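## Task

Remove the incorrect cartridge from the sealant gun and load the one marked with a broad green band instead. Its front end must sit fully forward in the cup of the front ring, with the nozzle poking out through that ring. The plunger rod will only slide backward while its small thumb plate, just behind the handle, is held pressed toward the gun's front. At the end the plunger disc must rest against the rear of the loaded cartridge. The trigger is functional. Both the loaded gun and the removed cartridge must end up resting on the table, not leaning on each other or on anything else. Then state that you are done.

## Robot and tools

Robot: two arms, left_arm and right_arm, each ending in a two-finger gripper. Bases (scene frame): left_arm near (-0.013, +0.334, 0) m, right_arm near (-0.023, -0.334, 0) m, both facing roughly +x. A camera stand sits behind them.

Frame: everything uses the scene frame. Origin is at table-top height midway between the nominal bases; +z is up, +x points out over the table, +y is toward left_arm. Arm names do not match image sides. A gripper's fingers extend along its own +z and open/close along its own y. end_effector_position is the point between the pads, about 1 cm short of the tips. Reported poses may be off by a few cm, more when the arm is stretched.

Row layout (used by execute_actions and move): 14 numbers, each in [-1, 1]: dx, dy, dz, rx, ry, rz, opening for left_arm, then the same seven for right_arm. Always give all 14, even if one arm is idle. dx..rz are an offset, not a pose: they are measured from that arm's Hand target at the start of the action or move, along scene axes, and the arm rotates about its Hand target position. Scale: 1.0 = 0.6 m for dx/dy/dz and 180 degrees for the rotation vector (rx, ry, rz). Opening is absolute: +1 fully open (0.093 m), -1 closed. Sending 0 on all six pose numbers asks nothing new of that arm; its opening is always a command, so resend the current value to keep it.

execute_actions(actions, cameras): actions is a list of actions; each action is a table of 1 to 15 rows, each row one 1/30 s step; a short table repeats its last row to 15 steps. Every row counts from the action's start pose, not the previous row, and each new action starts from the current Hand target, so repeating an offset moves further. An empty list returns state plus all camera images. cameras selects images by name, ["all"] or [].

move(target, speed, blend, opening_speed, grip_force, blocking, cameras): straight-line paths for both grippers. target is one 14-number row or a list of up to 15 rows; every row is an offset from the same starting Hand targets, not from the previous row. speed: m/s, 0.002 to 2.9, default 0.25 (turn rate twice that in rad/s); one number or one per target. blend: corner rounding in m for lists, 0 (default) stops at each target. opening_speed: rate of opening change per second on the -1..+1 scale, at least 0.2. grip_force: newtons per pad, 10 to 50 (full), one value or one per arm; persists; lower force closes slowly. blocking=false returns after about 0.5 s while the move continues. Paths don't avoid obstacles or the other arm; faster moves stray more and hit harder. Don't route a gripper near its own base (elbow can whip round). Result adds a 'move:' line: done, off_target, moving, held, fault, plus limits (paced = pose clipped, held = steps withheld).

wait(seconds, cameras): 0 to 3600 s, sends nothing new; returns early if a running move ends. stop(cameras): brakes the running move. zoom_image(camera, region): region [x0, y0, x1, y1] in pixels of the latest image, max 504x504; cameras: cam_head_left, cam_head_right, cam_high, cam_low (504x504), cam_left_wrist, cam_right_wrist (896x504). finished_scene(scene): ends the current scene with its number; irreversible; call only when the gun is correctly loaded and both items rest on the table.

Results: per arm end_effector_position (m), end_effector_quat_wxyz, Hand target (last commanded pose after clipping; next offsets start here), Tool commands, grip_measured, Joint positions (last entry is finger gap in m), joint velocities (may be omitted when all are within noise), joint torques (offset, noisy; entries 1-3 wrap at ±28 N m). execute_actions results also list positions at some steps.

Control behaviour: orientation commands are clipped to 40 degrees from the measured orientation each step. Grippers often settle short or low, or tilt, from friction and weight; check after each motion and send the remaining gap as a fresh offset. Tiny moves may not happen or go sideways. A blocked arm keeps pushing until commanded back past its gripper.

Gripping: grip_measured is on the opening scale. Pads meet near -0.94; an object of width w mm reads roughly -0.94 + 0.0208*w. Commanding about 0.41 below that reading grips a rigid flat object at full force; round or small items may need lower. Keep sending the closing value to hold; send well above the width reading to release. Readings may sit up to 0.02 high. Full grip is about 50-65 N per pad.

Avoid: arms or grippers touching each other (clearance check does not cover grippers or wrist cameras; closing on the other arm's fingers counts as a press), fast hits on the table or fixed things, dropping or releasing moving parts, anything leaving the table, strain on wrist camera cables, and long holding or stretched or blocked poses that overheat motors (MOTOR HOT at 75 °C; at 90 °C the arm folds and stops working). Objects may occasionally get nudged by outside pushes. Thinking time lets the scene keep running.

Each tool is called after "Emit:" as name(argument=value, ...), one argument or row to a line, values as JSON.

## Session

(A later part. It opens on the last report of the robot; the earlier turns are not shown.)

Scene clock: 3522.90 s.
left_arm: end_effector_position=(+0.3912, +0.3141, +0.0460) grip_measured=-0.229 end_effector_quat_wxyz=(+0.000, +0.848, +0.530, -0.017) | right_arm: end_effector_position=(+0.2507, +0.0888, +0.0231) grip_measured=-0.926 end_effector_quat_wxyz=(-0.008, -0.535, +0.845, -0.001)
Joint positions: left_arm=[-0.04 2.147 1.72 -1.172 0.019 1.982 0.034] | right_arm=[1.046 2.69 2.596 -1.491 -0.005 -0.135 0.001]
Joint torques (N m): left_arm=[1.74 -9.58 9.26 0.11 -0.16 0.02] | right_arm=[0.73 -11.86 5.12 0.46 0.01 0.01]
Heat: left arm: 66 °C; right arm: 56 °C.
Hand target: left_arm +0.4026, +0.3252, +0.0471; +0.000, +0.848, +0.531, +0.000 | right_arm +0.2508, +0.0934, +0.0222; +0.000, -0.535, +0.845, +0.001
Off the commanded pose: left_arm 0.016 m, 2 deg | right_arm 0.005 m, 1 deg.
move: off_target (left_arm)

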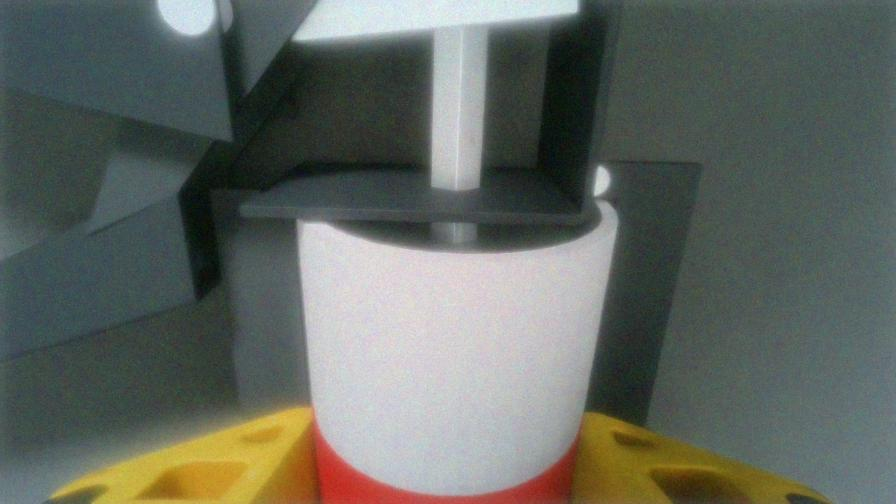

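Emit:
move(
  target=[0.010,0.0227,0.008,0,0,0,-0.3,0,0,0,0,0,0,-1],
  speed=0.05,
  cameras=["cam_left_wrist"],
)

Emit:
move(
  target=[0.010,0.0227,0.008,0,0,0,-0.3,0,0,0,0,0,0,-1],
  speed=0.05,
  cameras=["cam_left_wrist"],
)

Scene clock: 3531.00 s.
left_arm: end_effector_position=(+0.3956, +0.3244, +0.0465) grip_measured=-0.229 end_effector_quat_wxyz=(+0.002, +0.847, +0.531, -0.024) | right_arm: end_effector_position=(+0.2539, +0.0938, +0.0231) grip_measured=-0.926 end_effector_quat_wxyz=(+0.004, -0.534, +0.845, +0.005)
Joint positions: left_arm=[-0.01 2.172 1.763 -1.199 0.029 2.01 0.034] | right_arm=[1.046 2.69 2.596 -1.467 -0.005 -0.133 0.001]
Joint torques (N m): left_arm=[1.94 -10.24 10.14 0.04 -0.25 0.07] | right_arm=[0.73 -11.92 5.04 0.26 0.01 0]
Heat: left arm: 65 °C; right arm: 57 °C.
Hand target: left_arm +0.4086, +0.3386, +0.0519; +0.000, +0.848, +0.530, +0.000 | right_arm +0.2508, +0.0935, +0.0222; +0.000, -0.535, +0.845, +0.001
Off the commanded pose: left_arm 0.020 m, 3 deg | right_arm 0.003 m, 1 deg.
move: off_target (left_arm)

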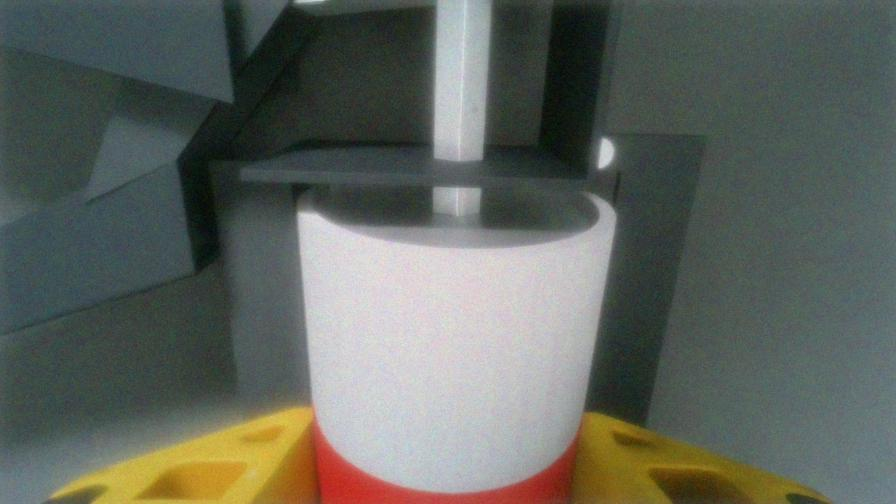

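Scene clock: 3531.73 s.
left_arm: end_effector_position=(+0.3983, +0.3324, +0.0469) grip_measured=-0.229 end_effector_quat_wxyz=(+0.004, +0.847, +0.531, -0.036) | right_arm: end_effector_position=(+0.2563, +0.1000, +0.0233) grip_measured=-0.926 end_effector_quat_wxyz=(+0.016, -0.535, +0.845, +0.010)
Joint positions: left_arm=[0.015 2.202 1.811 -1.237 0.043 2.036 0.034] | right_arm=[1.049 2.69 2.596 -1.44 -0.005 -0.132 0.001]
Joint torques (N m): left_arm=[2.56 -11.04 10.91 0.03 -0.37 0.11] | right_arm=[0.53 -12 5.16 0.05 0.01 -0.01]
Heat: left arm: 64 °C; right arm: 57 °C.
Hand target: left_arm +0.4146, +0.3523, +0.0567; +0.000, +0.848, +0.530, +0.000 | right_arm +0.2508, +0.0935, +0.0222; +0.000, -0.535, +0.845, +0.001
Off the commanded pose: left_arm 0.028 m, 4 deg | right_arm 0.009 m, 2 deg.
joint at its limit (left arm) — joint 6 (wrist roll), upper limit.
move: off_target (left_arm)

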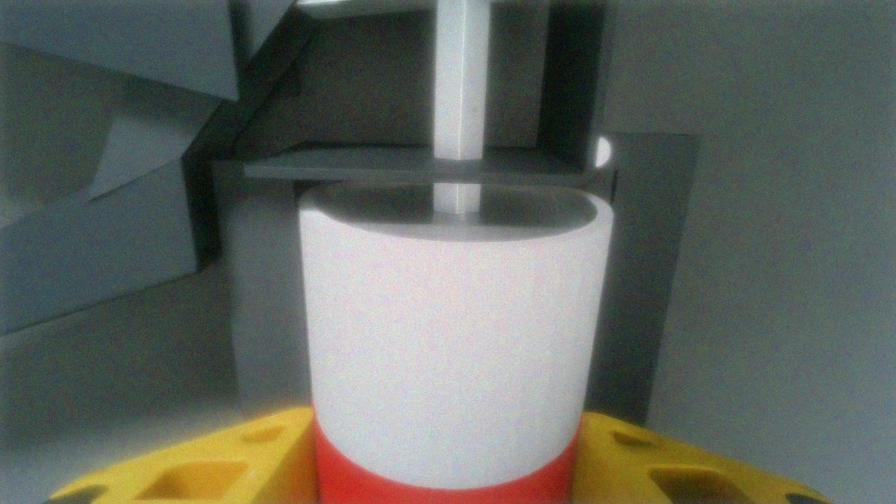

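Emit:
zoom_image(
  camera="cam_left_wrist",
  region=[270, 120, 640, 280],
)

Scaled by 1.362.

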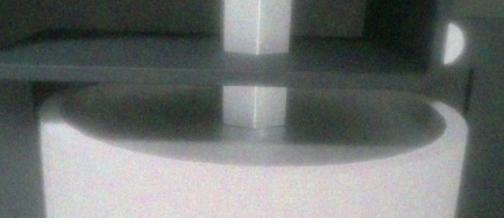

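Emit:
move(
  target=[
    [-0.022,-0.030,-0.01,0,0,0,0.3,0,0,0,0,0,0,-1],
    [-0.022,-0.030,0.11,0,0,0,0.3,0,0,0,0,0,0,-1],
  ],
  speed=0.2,
  cameras=["cam_left_wrist"],
)

Scene clock: 3552.20 s.
left_arm: end_effector_position=(+0.3994, +0.3363, +0.1069) grip_measured=+0.298 end_effector_quat_wxyz=(-0.008, +0.848, +0.530, -0.015) | right_arm: end_effector_position=(+0.2551, +0.0982, +0.0230) grip_measured=-0.926 end_effector_quat_wxyz=(+0.012, -0.535, +0.845, +0.008)
Joint positions: left_arm=[0.008 2.172 2.004 -1.437 0.003 2.031 0.06] | right_arm=[1.049 2.69 2.596 -1.449 -0.005 -0.132 0.001]
Joint torques (N m): left_arm=[-0.75 -13.11 8.75 -0.18 -0.02 -0.27] | right_arm=[0.54 -11.96 5.05 0.11 0.01 -0.01]
Heat: left arm: 63 °C; right arm: 60 °C.
Hand target: left_arm +0.4015, +0.3343, +0.1227; +0.000, +0.848, +0.531, +0.000 | right_arm +0.2508, +0.0935, +0.0222; +0.000, -0.535, +0.845, +0.001
Off the commanded pose: left_arm 0.016 m, 2 deg | right_arm 0.006 m, 2 deg.
move: off_target (left_arm)

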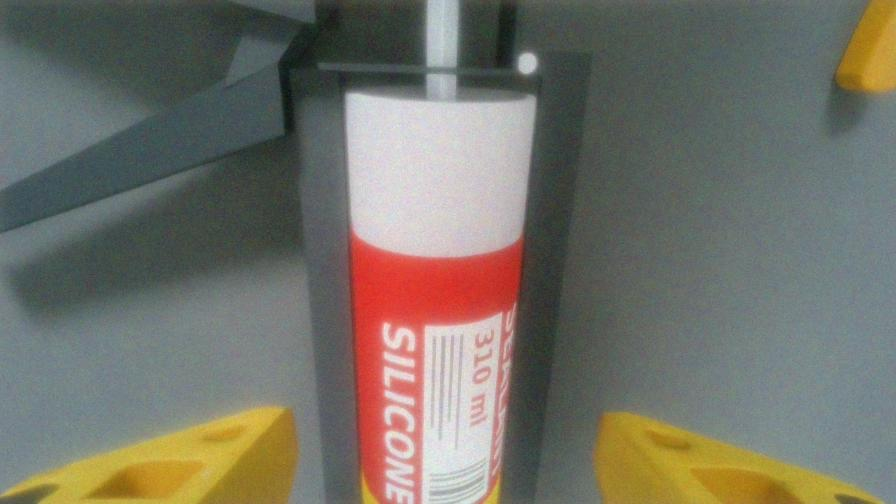

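Emit:
move(
  target=[-0.2258,-0.0897,-0.0,-0.2323,-0.0792,0.4754,-0.57,0,0,0,0,0,0,-1],
  speed=0.3,
  cameras=["cam_left_wrist"],
)

Scene clock: 3570.37 s.
left_arm: end_effector_position=(+0.2640, +0.2816, +0.1202) grip_measured=-0.568 end_effector_quat_wxyz=(+0.321, +0.216, +0.918, -0.081) | right_arm: end_effector_position=(+0.2551, +0.0982, +0.0230) grip_measured=-0.926 end_effector_quat_wxyz=(+0.012, -0.535, +0.845, +0.008)
Joint positions: left_arm=[-0.021 1.057 0.691 -0.581 0.279 0.349 0.018] | right_arm=[1.049 2.69 2.596 -1.449 -0.005 -0.132 0.001]
Joint torques (N m): left_arm=[-0.91 -4.11 6.97 1.58 0.05 -0.35] | right_arm=[0.54 -12.01 5.08 0.11 0.01 -0.01]
Heat: left arm: 65 °C; right arm: 62 °C.
Hand target: left_arm +0.2659, +0.2805, +0.1227; +0.333, +0.214, +0.915, -0.078 | right_arm +0.2508, +0.0935, +0.0222; +0.000, -0.535, +0.845, +0.001
Off the commanded pose: left_arm 0.003 m, 1 deg | right_arm 0.006 m, 2 deg.
move: done

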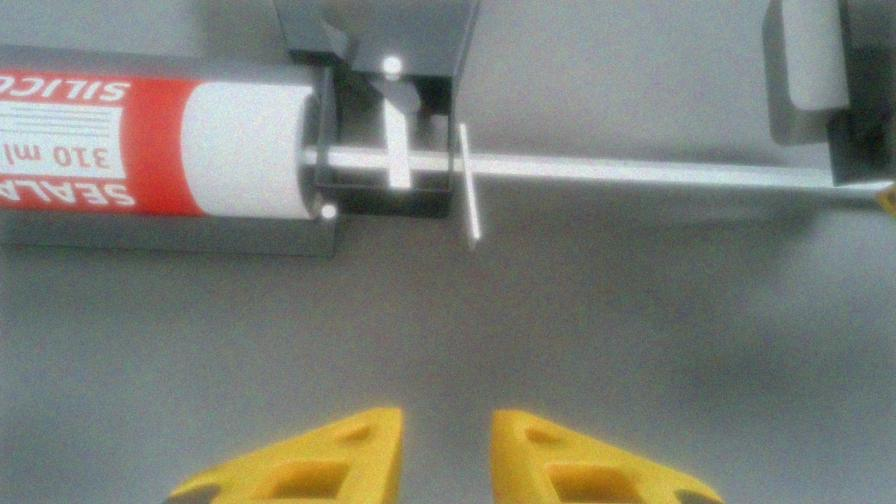

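Emit:
move(
  target=[0.0393,-0.0433,-0.0928,0,0,0,-0.57,0,0,0,0,0,0,-1],
  speed=0.2,
  cameras=["cam_left_wrist"],
)

Scene clock: 3581.57 s.
left_arm: end_effector_position=(+0.2865, +0.2555, +0.0680) grip_measured=-0.568 end_effector_quat_wxyz=(+0.327, +0.218, +0.916, -0.080) | right_arm: end_effector_position=(+0.2551, +0.0982, +0.0230) grip_measured=-0.926 end_effector_quat_wxyz=(+0.012, -0.535, +0.845, +0.008)
Joint positions: left_arm=[-0.144 1.234 0.56 -0.237 0.205 0.25 0.018] | right_arm=[1.049 2.69 2.596 -1.449 -0.005 -0.132 0.001]
Joint torques (N m): left_arm=[-0.73 -3.25 6.83 1.71 0 -0.32] | right_arm=[0.53 -12.03 5.07 0.11 0.01 -0.01]
Heat: left arm: 61 °C; right arm: 63 °C.
Hand target: left_arm +0.2895, +0.2546, +0.0669; +0.333, +0.214, +0.915, -0.078 | right_arm +0.2508, +0.0935, +0.0222; +0.000, -0.535, +0.845, +0.001
Off the commanded pose: left_arm 0.003 m, 1 deg | right_arm 0.006 m, 2 deg.
move: done

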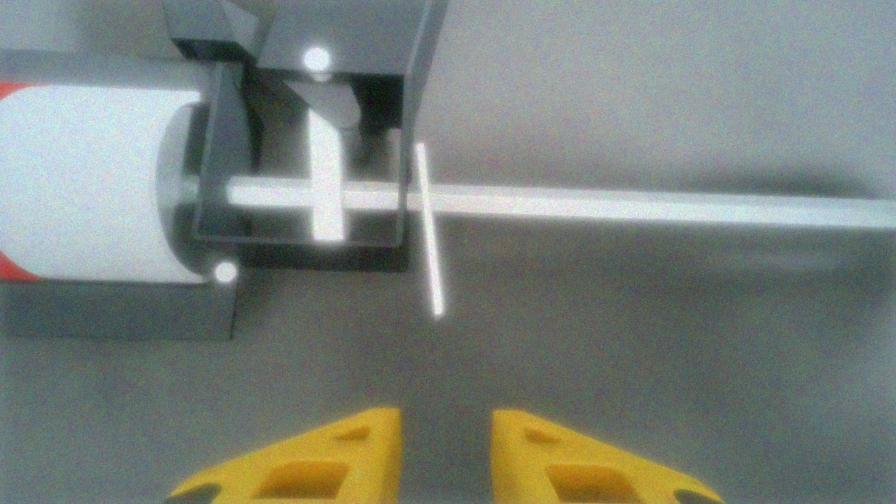

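Emit:
move(
  target=[0.0508,-0.0185,-0.07,0,0,0,-0.57,0,0,0,0,0,0,-1],
  speed=0.1,
  cameras=["cam_left_wrist"],
)

Scene clock: 3589.50 s.
left_arm: end_effector_position=(+0.3161, +0.2453, +0.0249) grip_measured=-0.568 end_effector_quat_wxyz=(+0.324, +0.217, +0.917, -0.080) | right_arm: end_effector_position=(+0.2551, +0.0982, +0.0230) grip_measured=-0.926 end_effector_quat_wxyz=(+0.012, -0.535, +0.845, +0.008)
Joint positions: left_arm=[-0.169 1.496 0.556 0.028 0.189 0.229 0.018] | right_arm=[1.049 2.69 2.596 -1.449 -0.005 -0.132 0.001]
Joint torques (N m): left_arm=[-0.9 -4.59 6.27 1.74 -0.02 -0.3] | right_arm=[0.53 -12.01 5.08 0.11 0.01 -0.01]
Heat: left arm: 58 °C; right arm: 63 °C.
Hand target: left_arm +0.3201, +0.2435, +0.0251; +0.333, +0.214, +0.915, -0.078 | right_arm +0.2508, +0.0935, +0.0222; +0.000, -0.535, +0.845, +0.001
Off the commanded pose: left_arm 0.004 m, 1 deg | right_arm 0.006 m, 2 deg.
move: done

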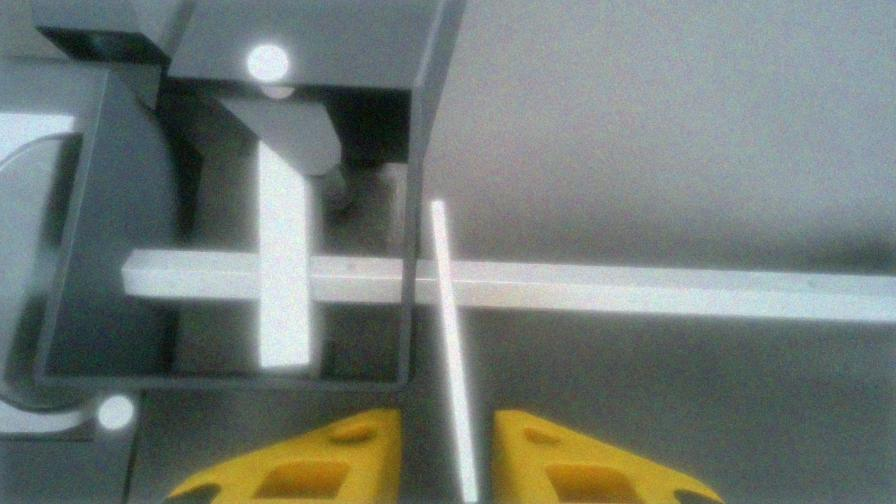

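Emit:
move(
  target=[0.044,0.092,0.006,0.065,-0.032,0.057,-0.57,-0.033,-0.0813,0.014,0,0,0,-1],
  speed=0.12,
  cameras=["cam_left_wrist"],
)

Emit:
move(
  target=[0.0293,0.061,0.004,0.043,-0.021,0.037,-0.57,-0.0215,-0.0542,0.004,0,0,0,-1],
  speed=0.12,
  cameras=["cam_left_wrist"],
)

Scene clock: 3604.53 s.
left_arm: end_effector_position=(+0.3205, +0.2521, +0.0258) grip_measured=-0.568 end_effector_quat_wxyz=(+0.331, +0.216, +0.917, -0.056) | right_arm: end_effector_position=(+0.2515, +0.0920, +0.0183) grip_measured=-0.926 end_effector_quat_wxyz=(+0.071, -0.532, +0.843, +0.040)
Joint positions: left_arm=[-0.169 1.496 0.556 0.04 0.144 0.241 0.018] | right_arm=[1.046 2.415 2.05 -1.044 -0.014 -0.132 0.001]
Joint torques (N m): left_arm=[3.63 -5.15 6.43 2.09 -1.82 -0.09] | right_arm=[-0.73 -15.09 3.54 -1.22 0.07 -0.22]
Heat: left arm: 55 °C; right arm: 65 °C.
Hand target: left_arm +0.3465, +0.2987, +0.0287; +0.360, +0.168, +0.916, +0.056 | right_arm +0.2311, +0.0447, +0.0305; +0.000, -0.535, +0.845, +0.001
Off the commanded pose: left_arm 0.053 m, 14 deg | right_arm 0.053 m, 9 deg.
move: off_target (left_arm, right_arm)

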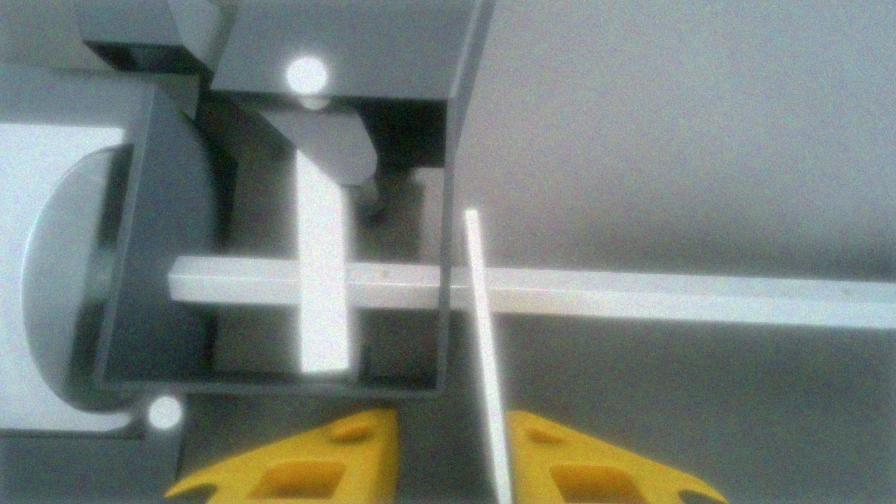

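Scene clock: 3606.00 s.
left_arm: end_effector_position=(+0.3246, +0.2546, +0.0285) grip_measured=-0.568 end_effector_quat_wxyz=(+0.340, +0.223, +0.913, -0.043) | right_arm: end_effector_position=(+0.2528, +0.0913, +0.0255) grip_measured=-0.926 end_effector_quat_wxyz=(+0.122, -0.528, +0.837, +0.072)
Joint positions: left_arm=[-0.169 1.495 0.556 0.058 0.125 0.262 0.018] | right_arm=[1.037 2.284 1.824 -0.827 -0.032 -0.137 0.001]
Joint torques (N m): left_arm=[6.53 -5.04 6.58 2.27 -2.91 0.03] | right_arm=[-1.22 -15.61 3.08 -2.09 0.18 -0.34]
Heat: left arm: 55 °C; right arm: 66 °C.
Hand target: left_arm +0.3640, +0.3353, +0.0310; +0.374, +0.137, +0.906, +0.144 | right_arm +0.2182, +0.0123, +0.0331; +0.000, -0.535, +0.845, +0.001
Off the commanded pose: left_arm 0.090 m, 24 deg | right_arm 0.087 m, 16 deg.
move: off_target (left_arm, right_arm)

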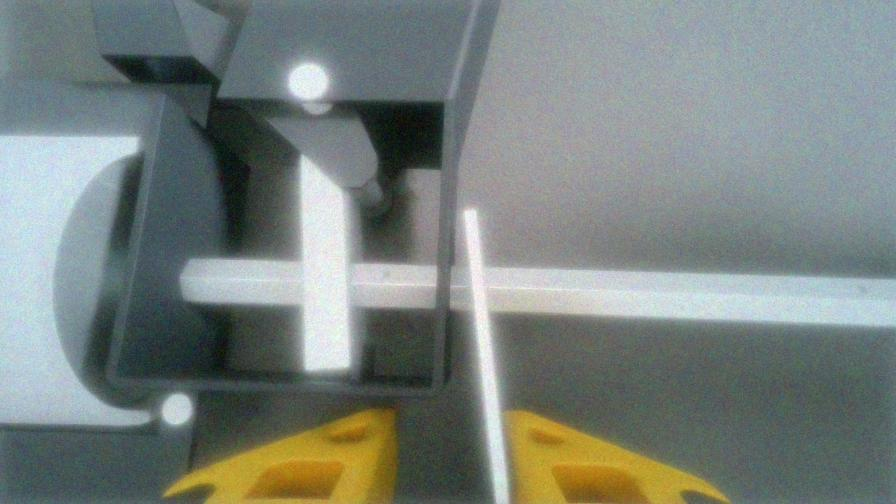

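Emit:
move(
  target=[0.0151,0.0303,0.001,0.02,-0.01,0.017,-0.57,-0.006,-0.012,-0.004,0,0,0,-1],
  speed=0.1,
  cameras=["cam_left_wrist"],
)

Scene clock: 3613.00 s.
left_arm: end_effector_position=(+0.3243, +0.2588, +0.0293) grip_measured=-0.568 end_effector_quat_wxyz=(+0.341, +0.226, +0.912, -0.029) | right_arm: end_effector_position=(+0.2530, +0.0941, +0.0257) grip_measured=-0.926 end_effector_quat_wxyz=(+0.139, -0.528, +0.833, +0.088)
Joint positions: left_arm=[-0.169 1.485 0.551 0.055 0.1 0.279 0.018] | right_arm=[1.034 2.256 1.764 -0.752 -0.047 -0.141 0.001]
Joint torques (N m): left_arm=[8.18 -4.14 6.99 2.48 -3.26 0.02] | right_arm=[-1.22 -15.87 2.97 -2.36 0.3 -0.33]
Heat: left arm: 54 °C; right arm: 70 °C.
Hand target: left_arm +0.3731, +0.3533, +0.0317; +0.380, +0.122, +0.898, +0.185 | right_arm +0.2147, +0.0049, +0.0306; +0.000, -0.535, +0.845, +0.001
Off the commanded pose: left_arm 0.106 m, 28 deg | right_arm 0.097 m, 19 deg.
move: off_target (left_arm, right_arm)

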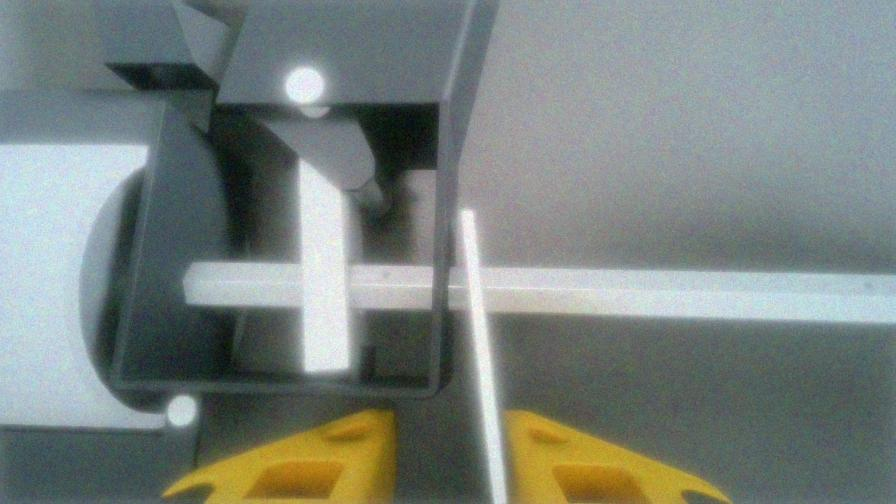

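Emit:
move(
  target=[0.0151,0.0303,0.001,0.02,-0.01,0.017,-0.57,-0.008,-0.018,-0.004,0,0,0,-1],
  speed=0.1,
  cameras=["cam_left_wrist"],
)

Scene clock: 3620.80 s.
left_arm: end_effector_position=(+0.3348, +0.2681, +0.0297) grip_measured=-0.568 end_effector_quat_wxyz=(+0.358, +0.229, +0.905, -0.004) | right_arm: end_effector_position=(+0.2570, +0.0892, +0.0257) grip_measured=-0.926 end_effector_quat_wxyz=(+0.161, -0.528, +0.829, +0.090)
Joint positions: left_arm=[-0.153 1.509 0.547 0.12 0.07 0.314 0.018] | right_arm=[1.025 2.214 1.679 -0.666 -0.038 -0.154 0.001]
Joint torques (N m): left_arm=[8.62 -3.6 7.13 2.54 -3.51 -0.09] | right_arm=[-0.98 -15.99 2.7 -2.57 0.23 -0.26]
Heat: left arm: 53 °C; right arm: 75 °C. Fold the right arm in close to its base, or ease its load, before you think long.
Hand target: left_arm +0.3821, +0.3716, +0.0322; +0.385, +0.107, +0.889, +0.225 | right_arm +0.2098, -0.0059, +0.0282; +0.000, -0.535, +0.845, +0.001
Off the commanded pose: left_arm 0.114 m, 30 deg | right_arm 0.106 m, 21 deg.
MOTOR HOT: joint 2 (shoulder) of the right arm reports 75 °C; the controller's stop level is 90 °C. To cool a motor, set the load down, stop pushing, or move to a pose that needs little force.
move: off_target (left_arm, right_arm)

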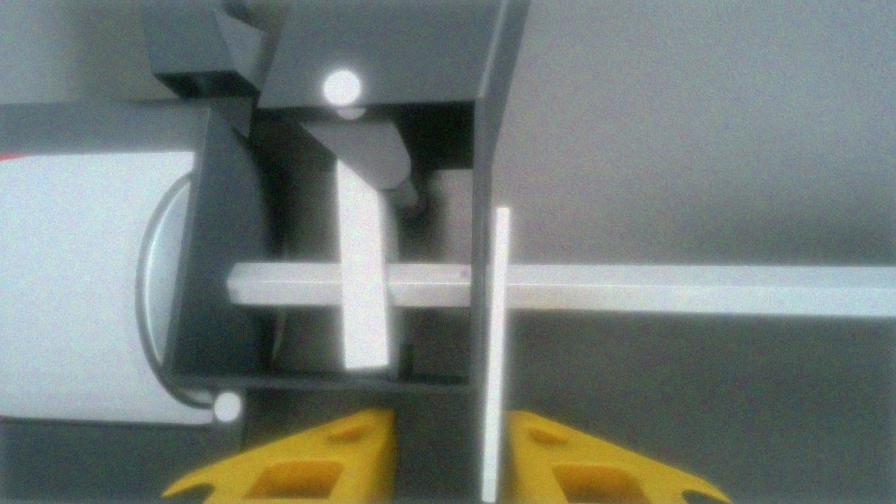

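Emit:
move(
  target=[0,0,0,0,0,0,-0.57,-0.01,-0.026,-0.002,0,0,0,-1],
  speed=0.15,
  cameras=["cam_left_wrist"],
)

Scene clock: 3626.70 s.
left_arm: end_effector_position=(+0.3370, +0.2621, +0.0330) grip_measured=-0.568 end_effector_quat_wxyz=(+0.367, +0.236, +0.900, -0.018) | right_arm: end_effector_position=(+0.2572, +0.0830, +0.0326) grip_measured=-0.926 end_effector_quat_wxyz=(+0.186, -0.524, +0.825, +0.100)
Joint positions: left_arm=[-0.153 1.509 0.547 0.139 0.103 0.317 0.018] | right_arm=[1.018 2.147 1.579 -0.578 -0.038 -0.157 0.001]
Joint torques (N m): left_arm=[8.88 -4.22 6.71 2.39 -3.69 -0.06] | right_arm=[-1.17 -15.72 2.29 -2.76 0.2 -0.31]
Heat: left arm: 52 °C; right arm: 76 °C. Fold the right arm in close to its base, or ease its load, before you think long.
Hand target: left_arm +0.3821, +0.3716, +0.0321; +0.385, +0.107, +0.889, +0.225 | right_arm +0.2038, -0.0214, +0.0271; +0.000, -0.535, +0.845, +0.001
Off the commanded pose: left_arm 0.118 m, 32 deg | right_arm 0.118 m, 24 deg.
MOTOR HOT: still on. Joint 2 (shoulder) of the right arm reports 76 °C.
move: off_target (right_arm)

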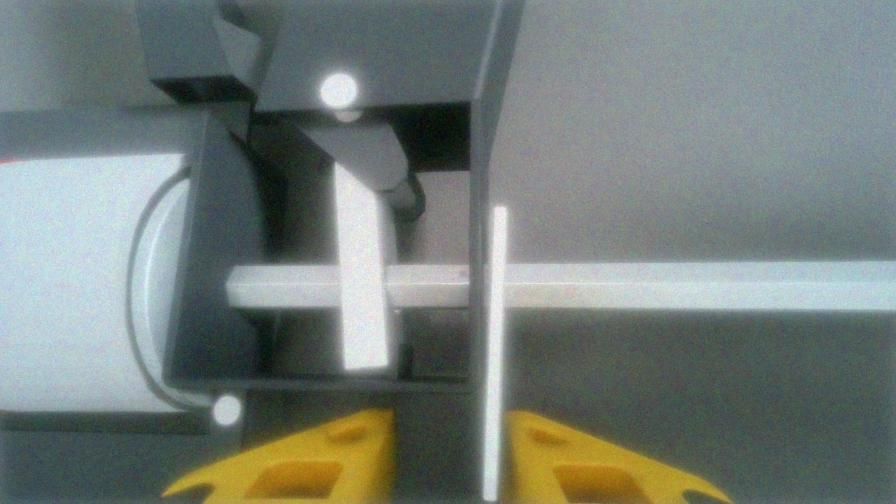

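Emit:
move(
  target=[-0.072,-0.17,0.002,-0.148,0.073,-0.128,-0.57,0.082,0.182,-0.002,0,0,0,-1],
  speed=0.3,
  cameras=["cam_left_wrist"],
)

Emit:
zoom_image(
  camera="cam_left_wrist",
  region=[0, 60, 400, 460],
)

Scene clock: 3643.17 s.
left_arm: end_effector_position=(+0.3280, +0.2692, +0.0259) grip_measured=-0.568 end_effector_quat_wxyz=(+0.320, +0.217, +0.919, -0.077) | right_arm: end_effector_position=(+0.2629, +0.1048, +0.0269) grip_measured=-0.926 end_effector_quat_wxyz=(+0.037, -0.536, +0.843, +0.029)
Joint positions: left_arm=[-0.07 1.531 0.605 -0.012 0.241 0.311 0.018] | right_arm=[1.038 2.633 2.497 -1.344 -0.022 -0.146 0.001]
Joint torques (N m): left_arm=[0.57 -4.92 9.1 1.46 0.19 -0.21] | right_arm=[0.64 -11.22 7.01 -0.47 0.17 0.02]
Heat: left arm: 51 °C; right arm: 84 °C. Fold the right arm in close to its base, or ease its load, before you think long.
Hand target: left_arm +0.3389, +0.2696, +0.0334; +0.333, +0.214, +0.915, -0.078 | right_arm +0.2530, +0.0878, +0.0259; +0.001, -0.535, +0.845, +0.001
Off the commanded pose: left_arm 0.013 m, 2 deg | right_arm 0.020 m, 5 deg.
MOTOR HOT: still on. Joint 2 (shoulder) of the right arm reports 84 °C.
move: off_target (left_arm, right_arm)

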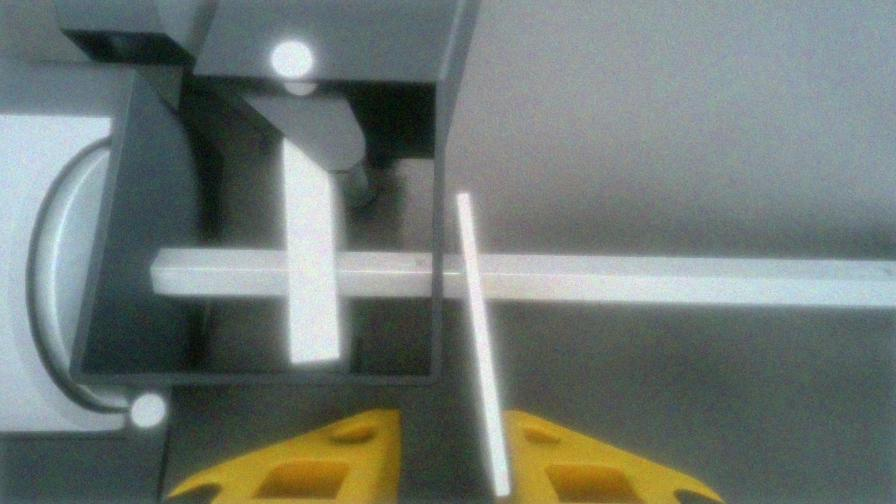

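Scaled by 1.260.

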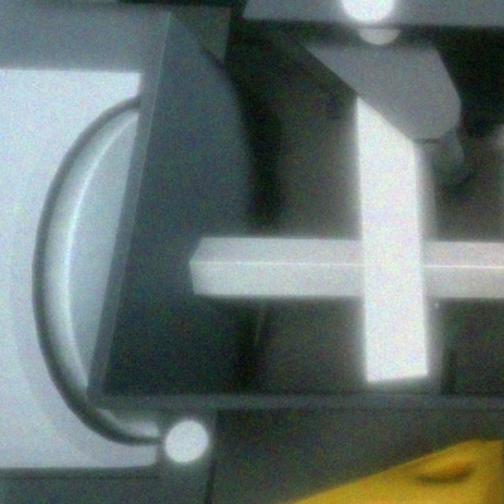

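Emit:
move(
  target=[
    [-0.02,-0.04,0,0,0,0,-0.57,0,0,0,0,0,0,-0.3],
    [-0.06,-0.01,0.085,0,0,0,-0.57,0,0,0.12,0,0,0,-0.3],
    [-0.1,0.02,0.16,0,0,0,-0.57,-0.16,-0.43,0.2,0,0,0,-0.3],
  ],
  speed=0.3,
  cameras=["cam_left_wrist"],
)

Scene clock: 3657.47 s.
left_arm: end_effector_position=(+0.2716, +0.2812, +0.1131) grip_measured=-0.568 end_effector_quat_wxyz=(+0.310, +0.207, +0.924, -0.081) | right_arm: end_effector_position=(+0.1587, -0.1663, +0.1459) grip_measured=-0.302 end_effector_quat_wxyz=(+0.003, -0.533, +0.846, +0.003)
Joint positions: left_arm=[-0.03 1.113 0.704 -0.557 0.264 0.327 0.018] | right_arm=[0.792 1.471 1.279 -1.372 -0.006 -0.385 0.031]
Joint torques (N m): left_arm=[0.54 -4.52 10.67 1.33 0.23 -0.03] | right_arm=[-0.03 -5.11 4.68 0.25 0 -0.1]
Heat: left arm: 50 °C; right arm: 77 °C. Fold the right arm in close to its base, or ease its load, before you think long.
Hand target: left_arm +0.2789, +0.2816, +0.1294; +0.333, +0.214, +0.915, -0.078 | right_arm +0.1570, -0.1702, +0.1459; +0.000, -0.535, +0.845, +0.001
Off the commanded pose: left_arm 0.018 m, 3 deg | right_arm 0.004 m, 0 deg.
MOTOR HOT: still on. Joint 2 (shoulder) of the right arm reports 77 °C.
move: off_target (left_arm)

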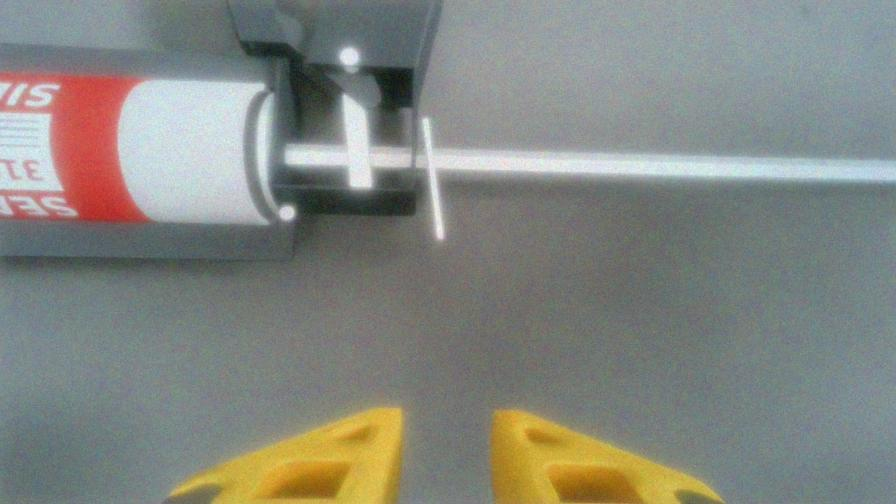

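Emit:
move(
  target=[0.2112,0.0697,-0.02,0.2336,0.0773,-0.4807,0.3,0,0,0,0,0,0,-0.3],
  speed=0.3,
  cameras=["cam_left_wrist"],
)

Scene clock: 3676.87 s.
left_arm: end_effector_position=(+0.4026, +0.3258, +0.1170) grip_measured=+0.298 end_effector_quat_wxyz=(+0.002, +0.845, +0.534, +0.000) | right_arm: end_effector_position=(+0.1587, -0.1663, +0.1459) grip_measured=-0.302 end_effector_quat_wxyz=(+0.003, -0.533, +0.846, +0.003)
Joint positions: left_arm=[-0.017 2.149 2.008 -1.427 0.003 1.996 0.06] | right_arm=[0.792 1.471 1.279 -1.372 -0.006 -0.386 0.031]
Joint torques (N m): left_arm=[-0.84 -9.55 9.24 -0.1 -0.04 0.04] | right_arm=[-0.03 -5.09 4.6 0.26 0 -0.12]
Heat: left arm: 49 °C; right arm: 66 °C.
Hand target: left_arm +0.4056, +0.3234, +0.1174; +0.000, +0.852, +0.523, +0.000 | right_arm +0.1570, -0.1702, +0.1459; +0.000, -0.535, +0.845, +0.001
Off the commanded pose: left_arm 0.004 m, 2 deg | right_arm 0.004 m, 0 deg.
MOTOR HOT: cleared for the motors of the right arm.
move: done

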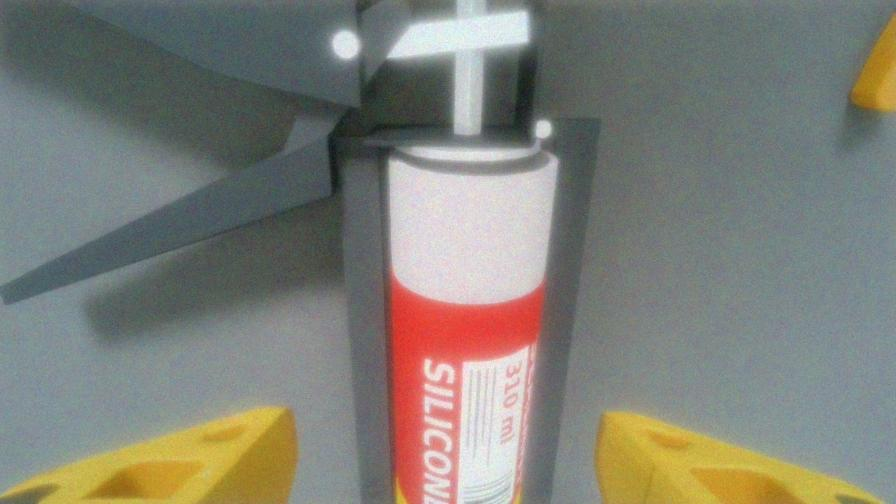

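Emit:
zoom_image(
  camera="cam_left_wrist",
  region=[330, 90, 630, 220],
)

Scaled by 1.680.

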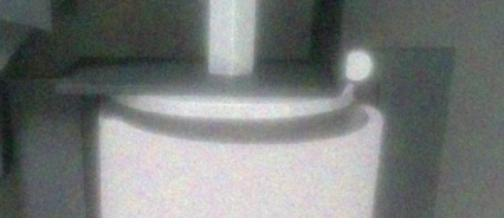

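Emit:
move(
  target=[-0.0075,0.0038,-0.1173,0,0,-0.0055,0.3,0,0,0,0,0,0,-0.3],
  speed=0.15,
  cameras=["cam_left_wrist"],
)

Scene clock: 3695.77 s.
left_arm: end_effector_position=(+0.4012, +0.3262, +0.0519) grip_measured=+0.298 end_effector_quat_wxyz=(+0.002, +0.851, +0.524, +0.001) | right_arm: end_effector_position=(+0.1587, -0.1663, +0.1459) grip_measured=-0.302 end_effector_quat_wxyz=(+0.003, -0.533, +0.846, +0.003)
Joint positions: left_arm=[-0.017 2.15 1.75 -1.167 0.001 2.019 0.06] | right_arm=[0.792 1.471 1.279 -1.372 -0.006 -0.386 0.031]
Joint torques (N m): left_arm=[-0.35 -10.44 5.97 0.16 0 0.01] | right_arm=[-0.03 -5.09 4.6 0.26 0 -0.12]
Heat: left arm: 54 °C; right arm: 60 °C.
Hand target: left_arm +0.4012, +0.3257, +0.0470; +0.000, +0.857, +0.516, +0.000 | right_arm +0.1570, -0.1702, +0.1459; +0.000, -0.535, +0.845, +0.001
Off the commanded pose: left_arm 0.005 m, 1 deg | right_arm 0.004 m, 0 deg.
move: done

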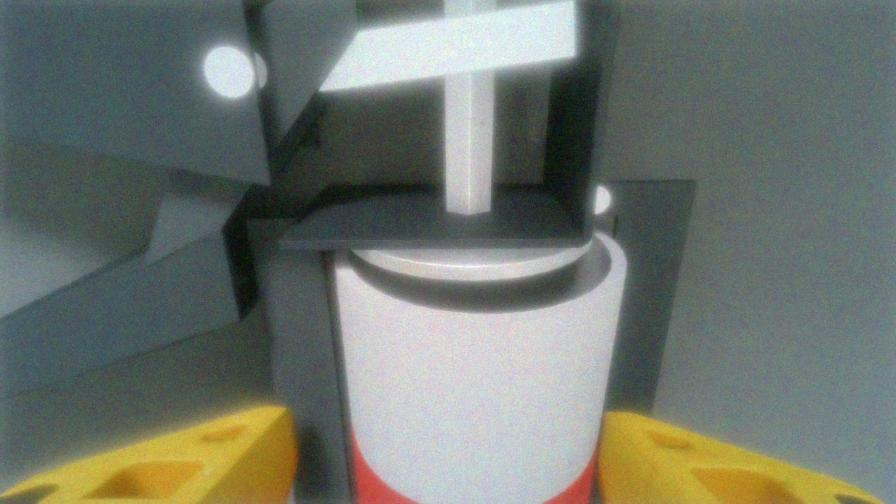

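Emit:
move(
  target=[
    [-0.0072,0.0037,-0.008,0,0,-0.009,0.3,0,0,0,0,0,0,-0.3],
  ],
  speed=0.1,
  cameras=["cam_left_wrist"],
)

Scene clock: 3706.47 s.
left_arm: end_effector_position=(+0.3973, +0.3267, +0.0438) grip_measured=+0.298 end_effector_quat_wxyz=(-0.002, +0.858, +0.513, -0.002) | right_arm: end_effector_position=(+0.1587, -0.1663, +0.1459) grip_measured=-0.302 end_effector_quat_wxyz=(+0.003, -0.533, +0.846, +0.003)
Joint positions: left_arm=[-0.017 2.15 1.717 -1.144 -0.001 2.045 0.06] | right_arm=[0.792 1.471 1.279 -1.372 -0.006 -0.386 0.031]
Joint torques (N m): left_arm=[0.08 -11.32 5.22 0.16 -0.04 0.03] | right_arm=[-0.03 -5.08 4.59 0.26 0 -0.12]
Heat: left arm: 55 °C; right arm: 57 °C.
Hand target: left_arm +0.3969, +0.3279, +0.0423; +0.000, +0.864, +0.504, +0.000 | right_arm +0.1570, -0.1702, +0.1459; +0.000, -0.535, +0.845, +0.001
Off the commanded pose: left_arm 0.002 m, 1 deg | right_arm 0.004 m, 0 deg.
joint sent to its limit (left arm) — joint 6 (wrist roll), upper limit. The joint targets still meet the commanded pose.
move: done

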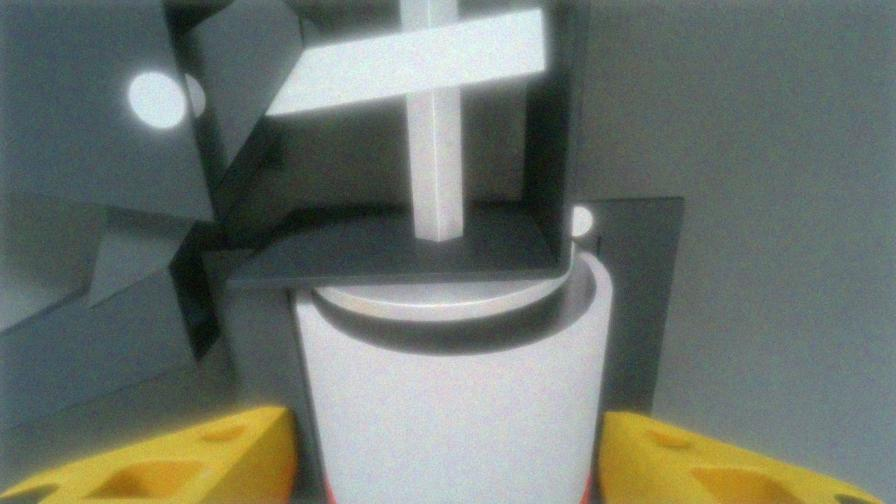

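Emit:
move(
  target=[
    [-0.002,0.001,0.002,0,0,0,-0.3,0,0,0,0,0,0,-0.3],
  ],
  speed=0.1,
  cameras=["cam_left_wrist"],
)

Scene clock: 3719.20 s.
left_arm: end_effector_position=(+0.3980, +0.3268, +0.0435) grip_measured=-0.220 end_effector_quat_wxyz=(-0.002, +0.859, +0.512, -0.001) | right_arm: end_effector_position=(+0.1587, -0.1663, +0.1459) grip_measured=-0.302 end_effector_quat_wxyz=(+0.003, -0.533, +0.846, +0.003)
Joint positions: left_arm=[-0.017 2.15 1.716 -1.139 -0.002 2.047 0.035] | right_arm=[0.792 1.471 1.279 -1.372 -0.006 -0.386 0.031]
Joint torques (N m): left_arm=[0.21 -11.95 4.89 0.12 0 0] | right_arm=[-0.02 -5.08 4.59 0.26 0 -0.12]
Heat: left arm: 58 °C; right arm: 55 °C.
Hand target: left_arm +0.3957, +0.3285, +0.0435; +0.000, +0.864, +0.504, +0.000 | right_arm +0.1570, -0.1702, +0.1459; +0.000, -0.535, +0.845, +0.001
Off the commanded pose: left_arm 0.003 m, 1 deg | right_arm 0.004 m, 0 deg.
joint sent to its limit (left arm) — joint 6 (wrist roll), upper limit. The joint targets still meet the commanded pose.
move: done

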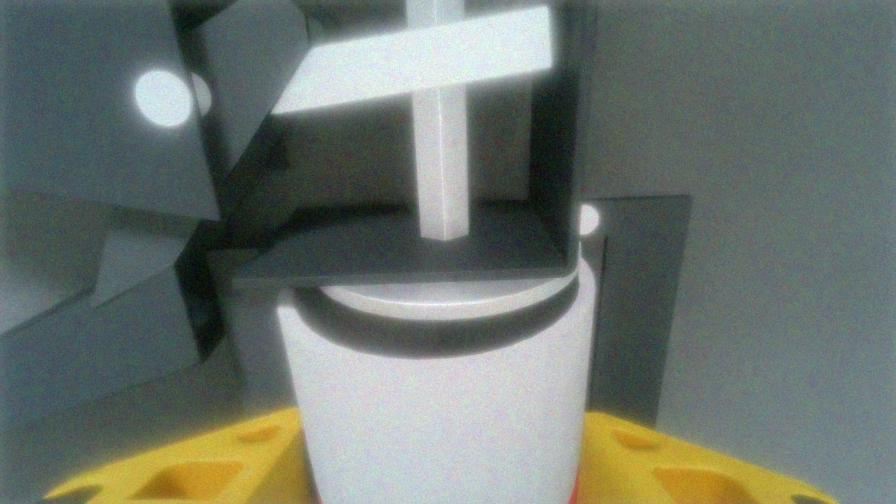

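Emit:
move(
  target=[
    [0.0,0.0,0.03,-0.0275,0.0139,0,-0.3,0,0,0,0,0,0,-0.3],
  ],
  speed=0.06,
  cameras=["cam_left_wrist"],
)

Scene clock: 3730.90 s.
left_arm: end_effector_position=(+0.3955, +0.3296, +0.0566) grip_measured=-0.201 end_effector_quat_wxyz=(+0.014, +0.852, +0.522, -0.025) | right_arm: end_effector_position=(+0.1587, -0.1663, +0.1459) grip_measured=-0.302 end_effector_quat_wxyz=(+0.003, -0.533, +0.846, +0.003)
Joint positions: left_arm=[0.011 2.156 1.777 -1.221 0.049 2.052 0.036] | right_arm=[0.792 1.471 1.279 -1.372 -0.006 -0.386 0.031]
Joint torques (N m): left_arm=[0.39 -10.22 9.54 -0.37 0.24 -0.05] | right_arm=[-0.03 -5.08 4.59 0.26 0 -0.12]
Heat: left arm: 59 °C; right arm: 53 °C.
Hand target: left_arm +0.3957, +0.3286, +0.0615; +0.027, +0.863, +0.503, -0.041 | right_arm +0.1570, -0.1702, +0.1459; +0.000, -0.535, +0.845, +0.001
Off the commanded pose: left_arm 0.005 m, 3 deg | right_arm 0.004 m, 0 deg.
joint sent to its limit (left arm) — joint 6 (wrist roll), upper limit. The joint targets still meet the commanded pose.
move: off_target (left_arm)

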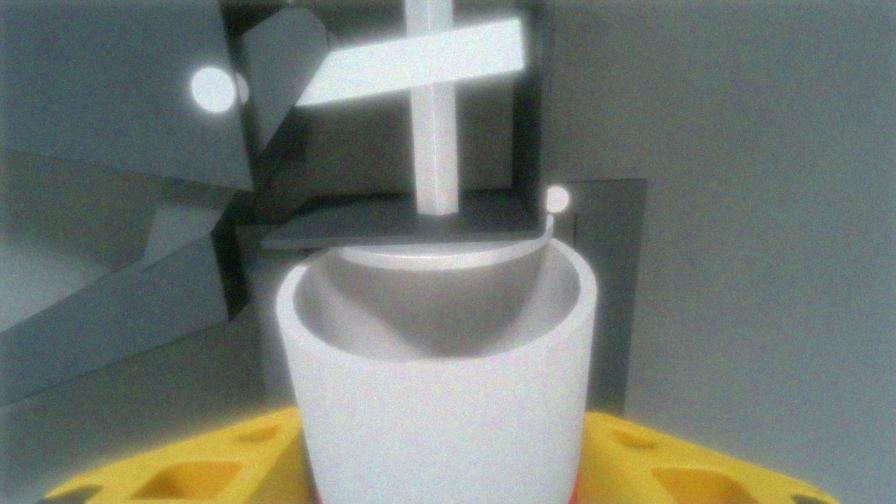

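Emit:
move(
  target=[
    [0.0,0.0,0.045,-0.035,0.0177,0,-0.3,0,0,0,0,0,0,-0.3],
  ],
  speed=0.08,
  cameras=["cam_left_wrist","cam_low"],
)

Scene clock: 3736.60 s.
left_arm: end_effector_position=(+0.3931, +0.3281, +0.0817) grip_measured=-0.200 end_effector_quat_wxyz=(+0.039, +0.838, +0.538, -0.078) | right_arm: end_effector_position=(+0.1587, -0.1663, +0.1459) grip_measured=-0.302 end_effector_quat_wxyz=(+0.003, -0.533, +0.846, +0.003)
Joint positions: left_arm=[0.047 2.205 1.946 -1.407 0.146 2.052 0.036] | right_arm=[0.792 1.471 1.279 -1.372 -0.006 -0.386 0.031]
Joint torques (N m): left_arm=[0.36 -10.7 9.83 -0.42 0.23 -0.05] | right_arm=[-0.03 -5.09 4.59 0.26 0 -0.12]
Heat: left arm: 59 °C; right arm: 53 °C.
Hand target: left_arm +0.3956, +0.3285, +0.0884; +0.060, +0.859, +0.501, -0.092 | right_arm +0.1570, -0.1702, +0.1459; +0.000, -0.535, +0.845, +0.001
Off the commanded pose: left_arm 0.007 m, 6 deg | right_arm 0.004 m, 0 deg.
joint sent to its limit (left arm) — joint 6 (wrist roll), upper limit. The joint targets are off in orientation, not in position.
move: off_target (left_arm)
Images, in order (width x height): cam_low 504x504, cam_left_wrist 896x504.

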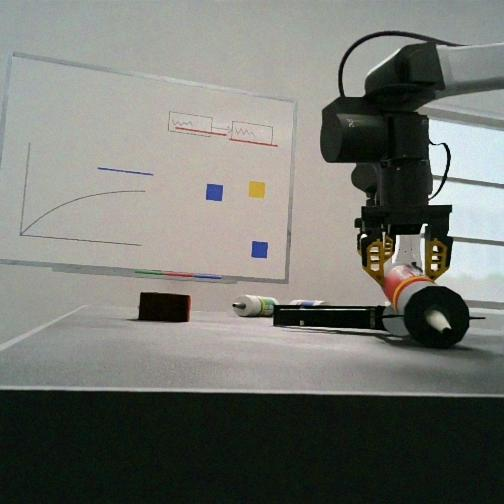

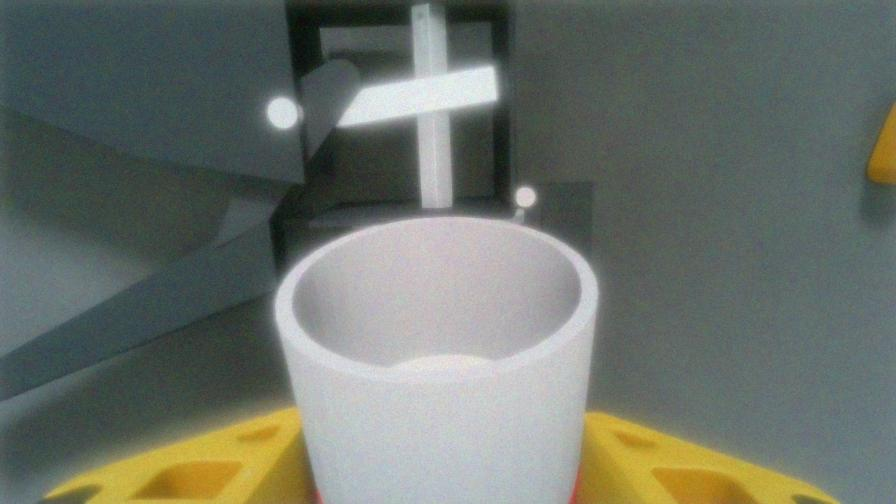

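Emit:
move(
  target=[
    [0.0,0.0,0.01,-0.008,0.004,0,-0.3,0,0,0,0,0,0,-0.3],
    [-0.05,-0.099,0.05,-0.008,0.004,0,-0.3,0,0,0,0,0,0,-0.3],
  ],
  speed=0.08,
  blend=0.01,
  cameras=["cam_left_wrist","cam_low","cam_high"],
)

Scene clock: 3746.03 s.
left_arm: end_effector_position=(+0.3655, +0.2732, +0.0974) grip_measured=-0.200 end_effector_quat_wxyz=(+0.047, +0.854, +0.503, -0.123) | right_arm: end_effector_position=(+0.1587, -0.1663, +0.1459) grip_measured=-0.302 end_effector_quat_wxyz=(+0.003, -0.533, +0.846, +0.003)
Joint positions: left_arm=[-0.063 2.158 1.916 -1.483 0.216 2.028 0.036] | right_arm=[0.792 1.471 1.279 -1.372 -0.006 -0.386 0.031]
Joint torques (N m): left_arm=[-0.65 -15.42 6.32 -0.3 0.26 -0.12] | right_arm=[-0.03 -5.09 4.59 0.25 0 -0.12]
Heat: left arm: 61 °C; right arm: 52 °C.
Hand target: left_arm +0.3657, +0.2691, +0.1184; +0.068, +0.857, +0.500, -0.104 | right_arm +0.1570, -0.1702, +0.1459; +0.000, -0.535, +0.845, +0.001
Off the commanded pose: left_arm 0.021 m, 3 deg | right_arm 0.004 m, 0 deg.
move: off_target (left_arm)
Images, in order (width x height): cam_high 504x504, cam_low 504x504, cam_left_wrist 896x504.

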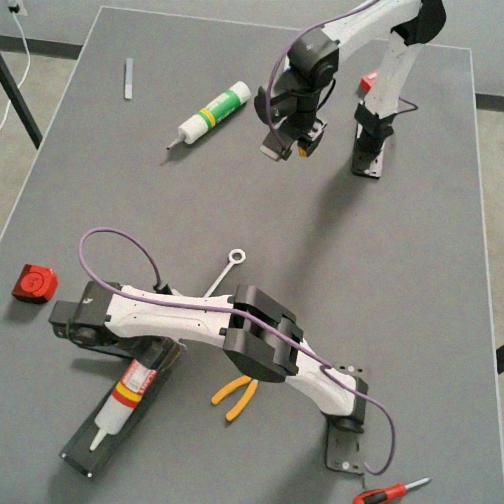

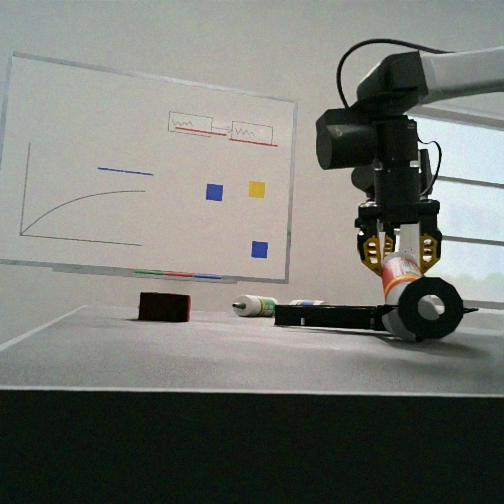

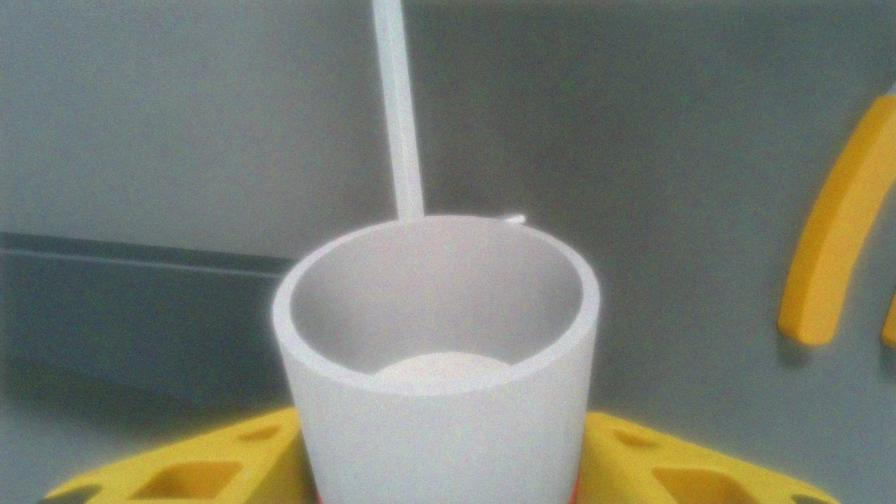

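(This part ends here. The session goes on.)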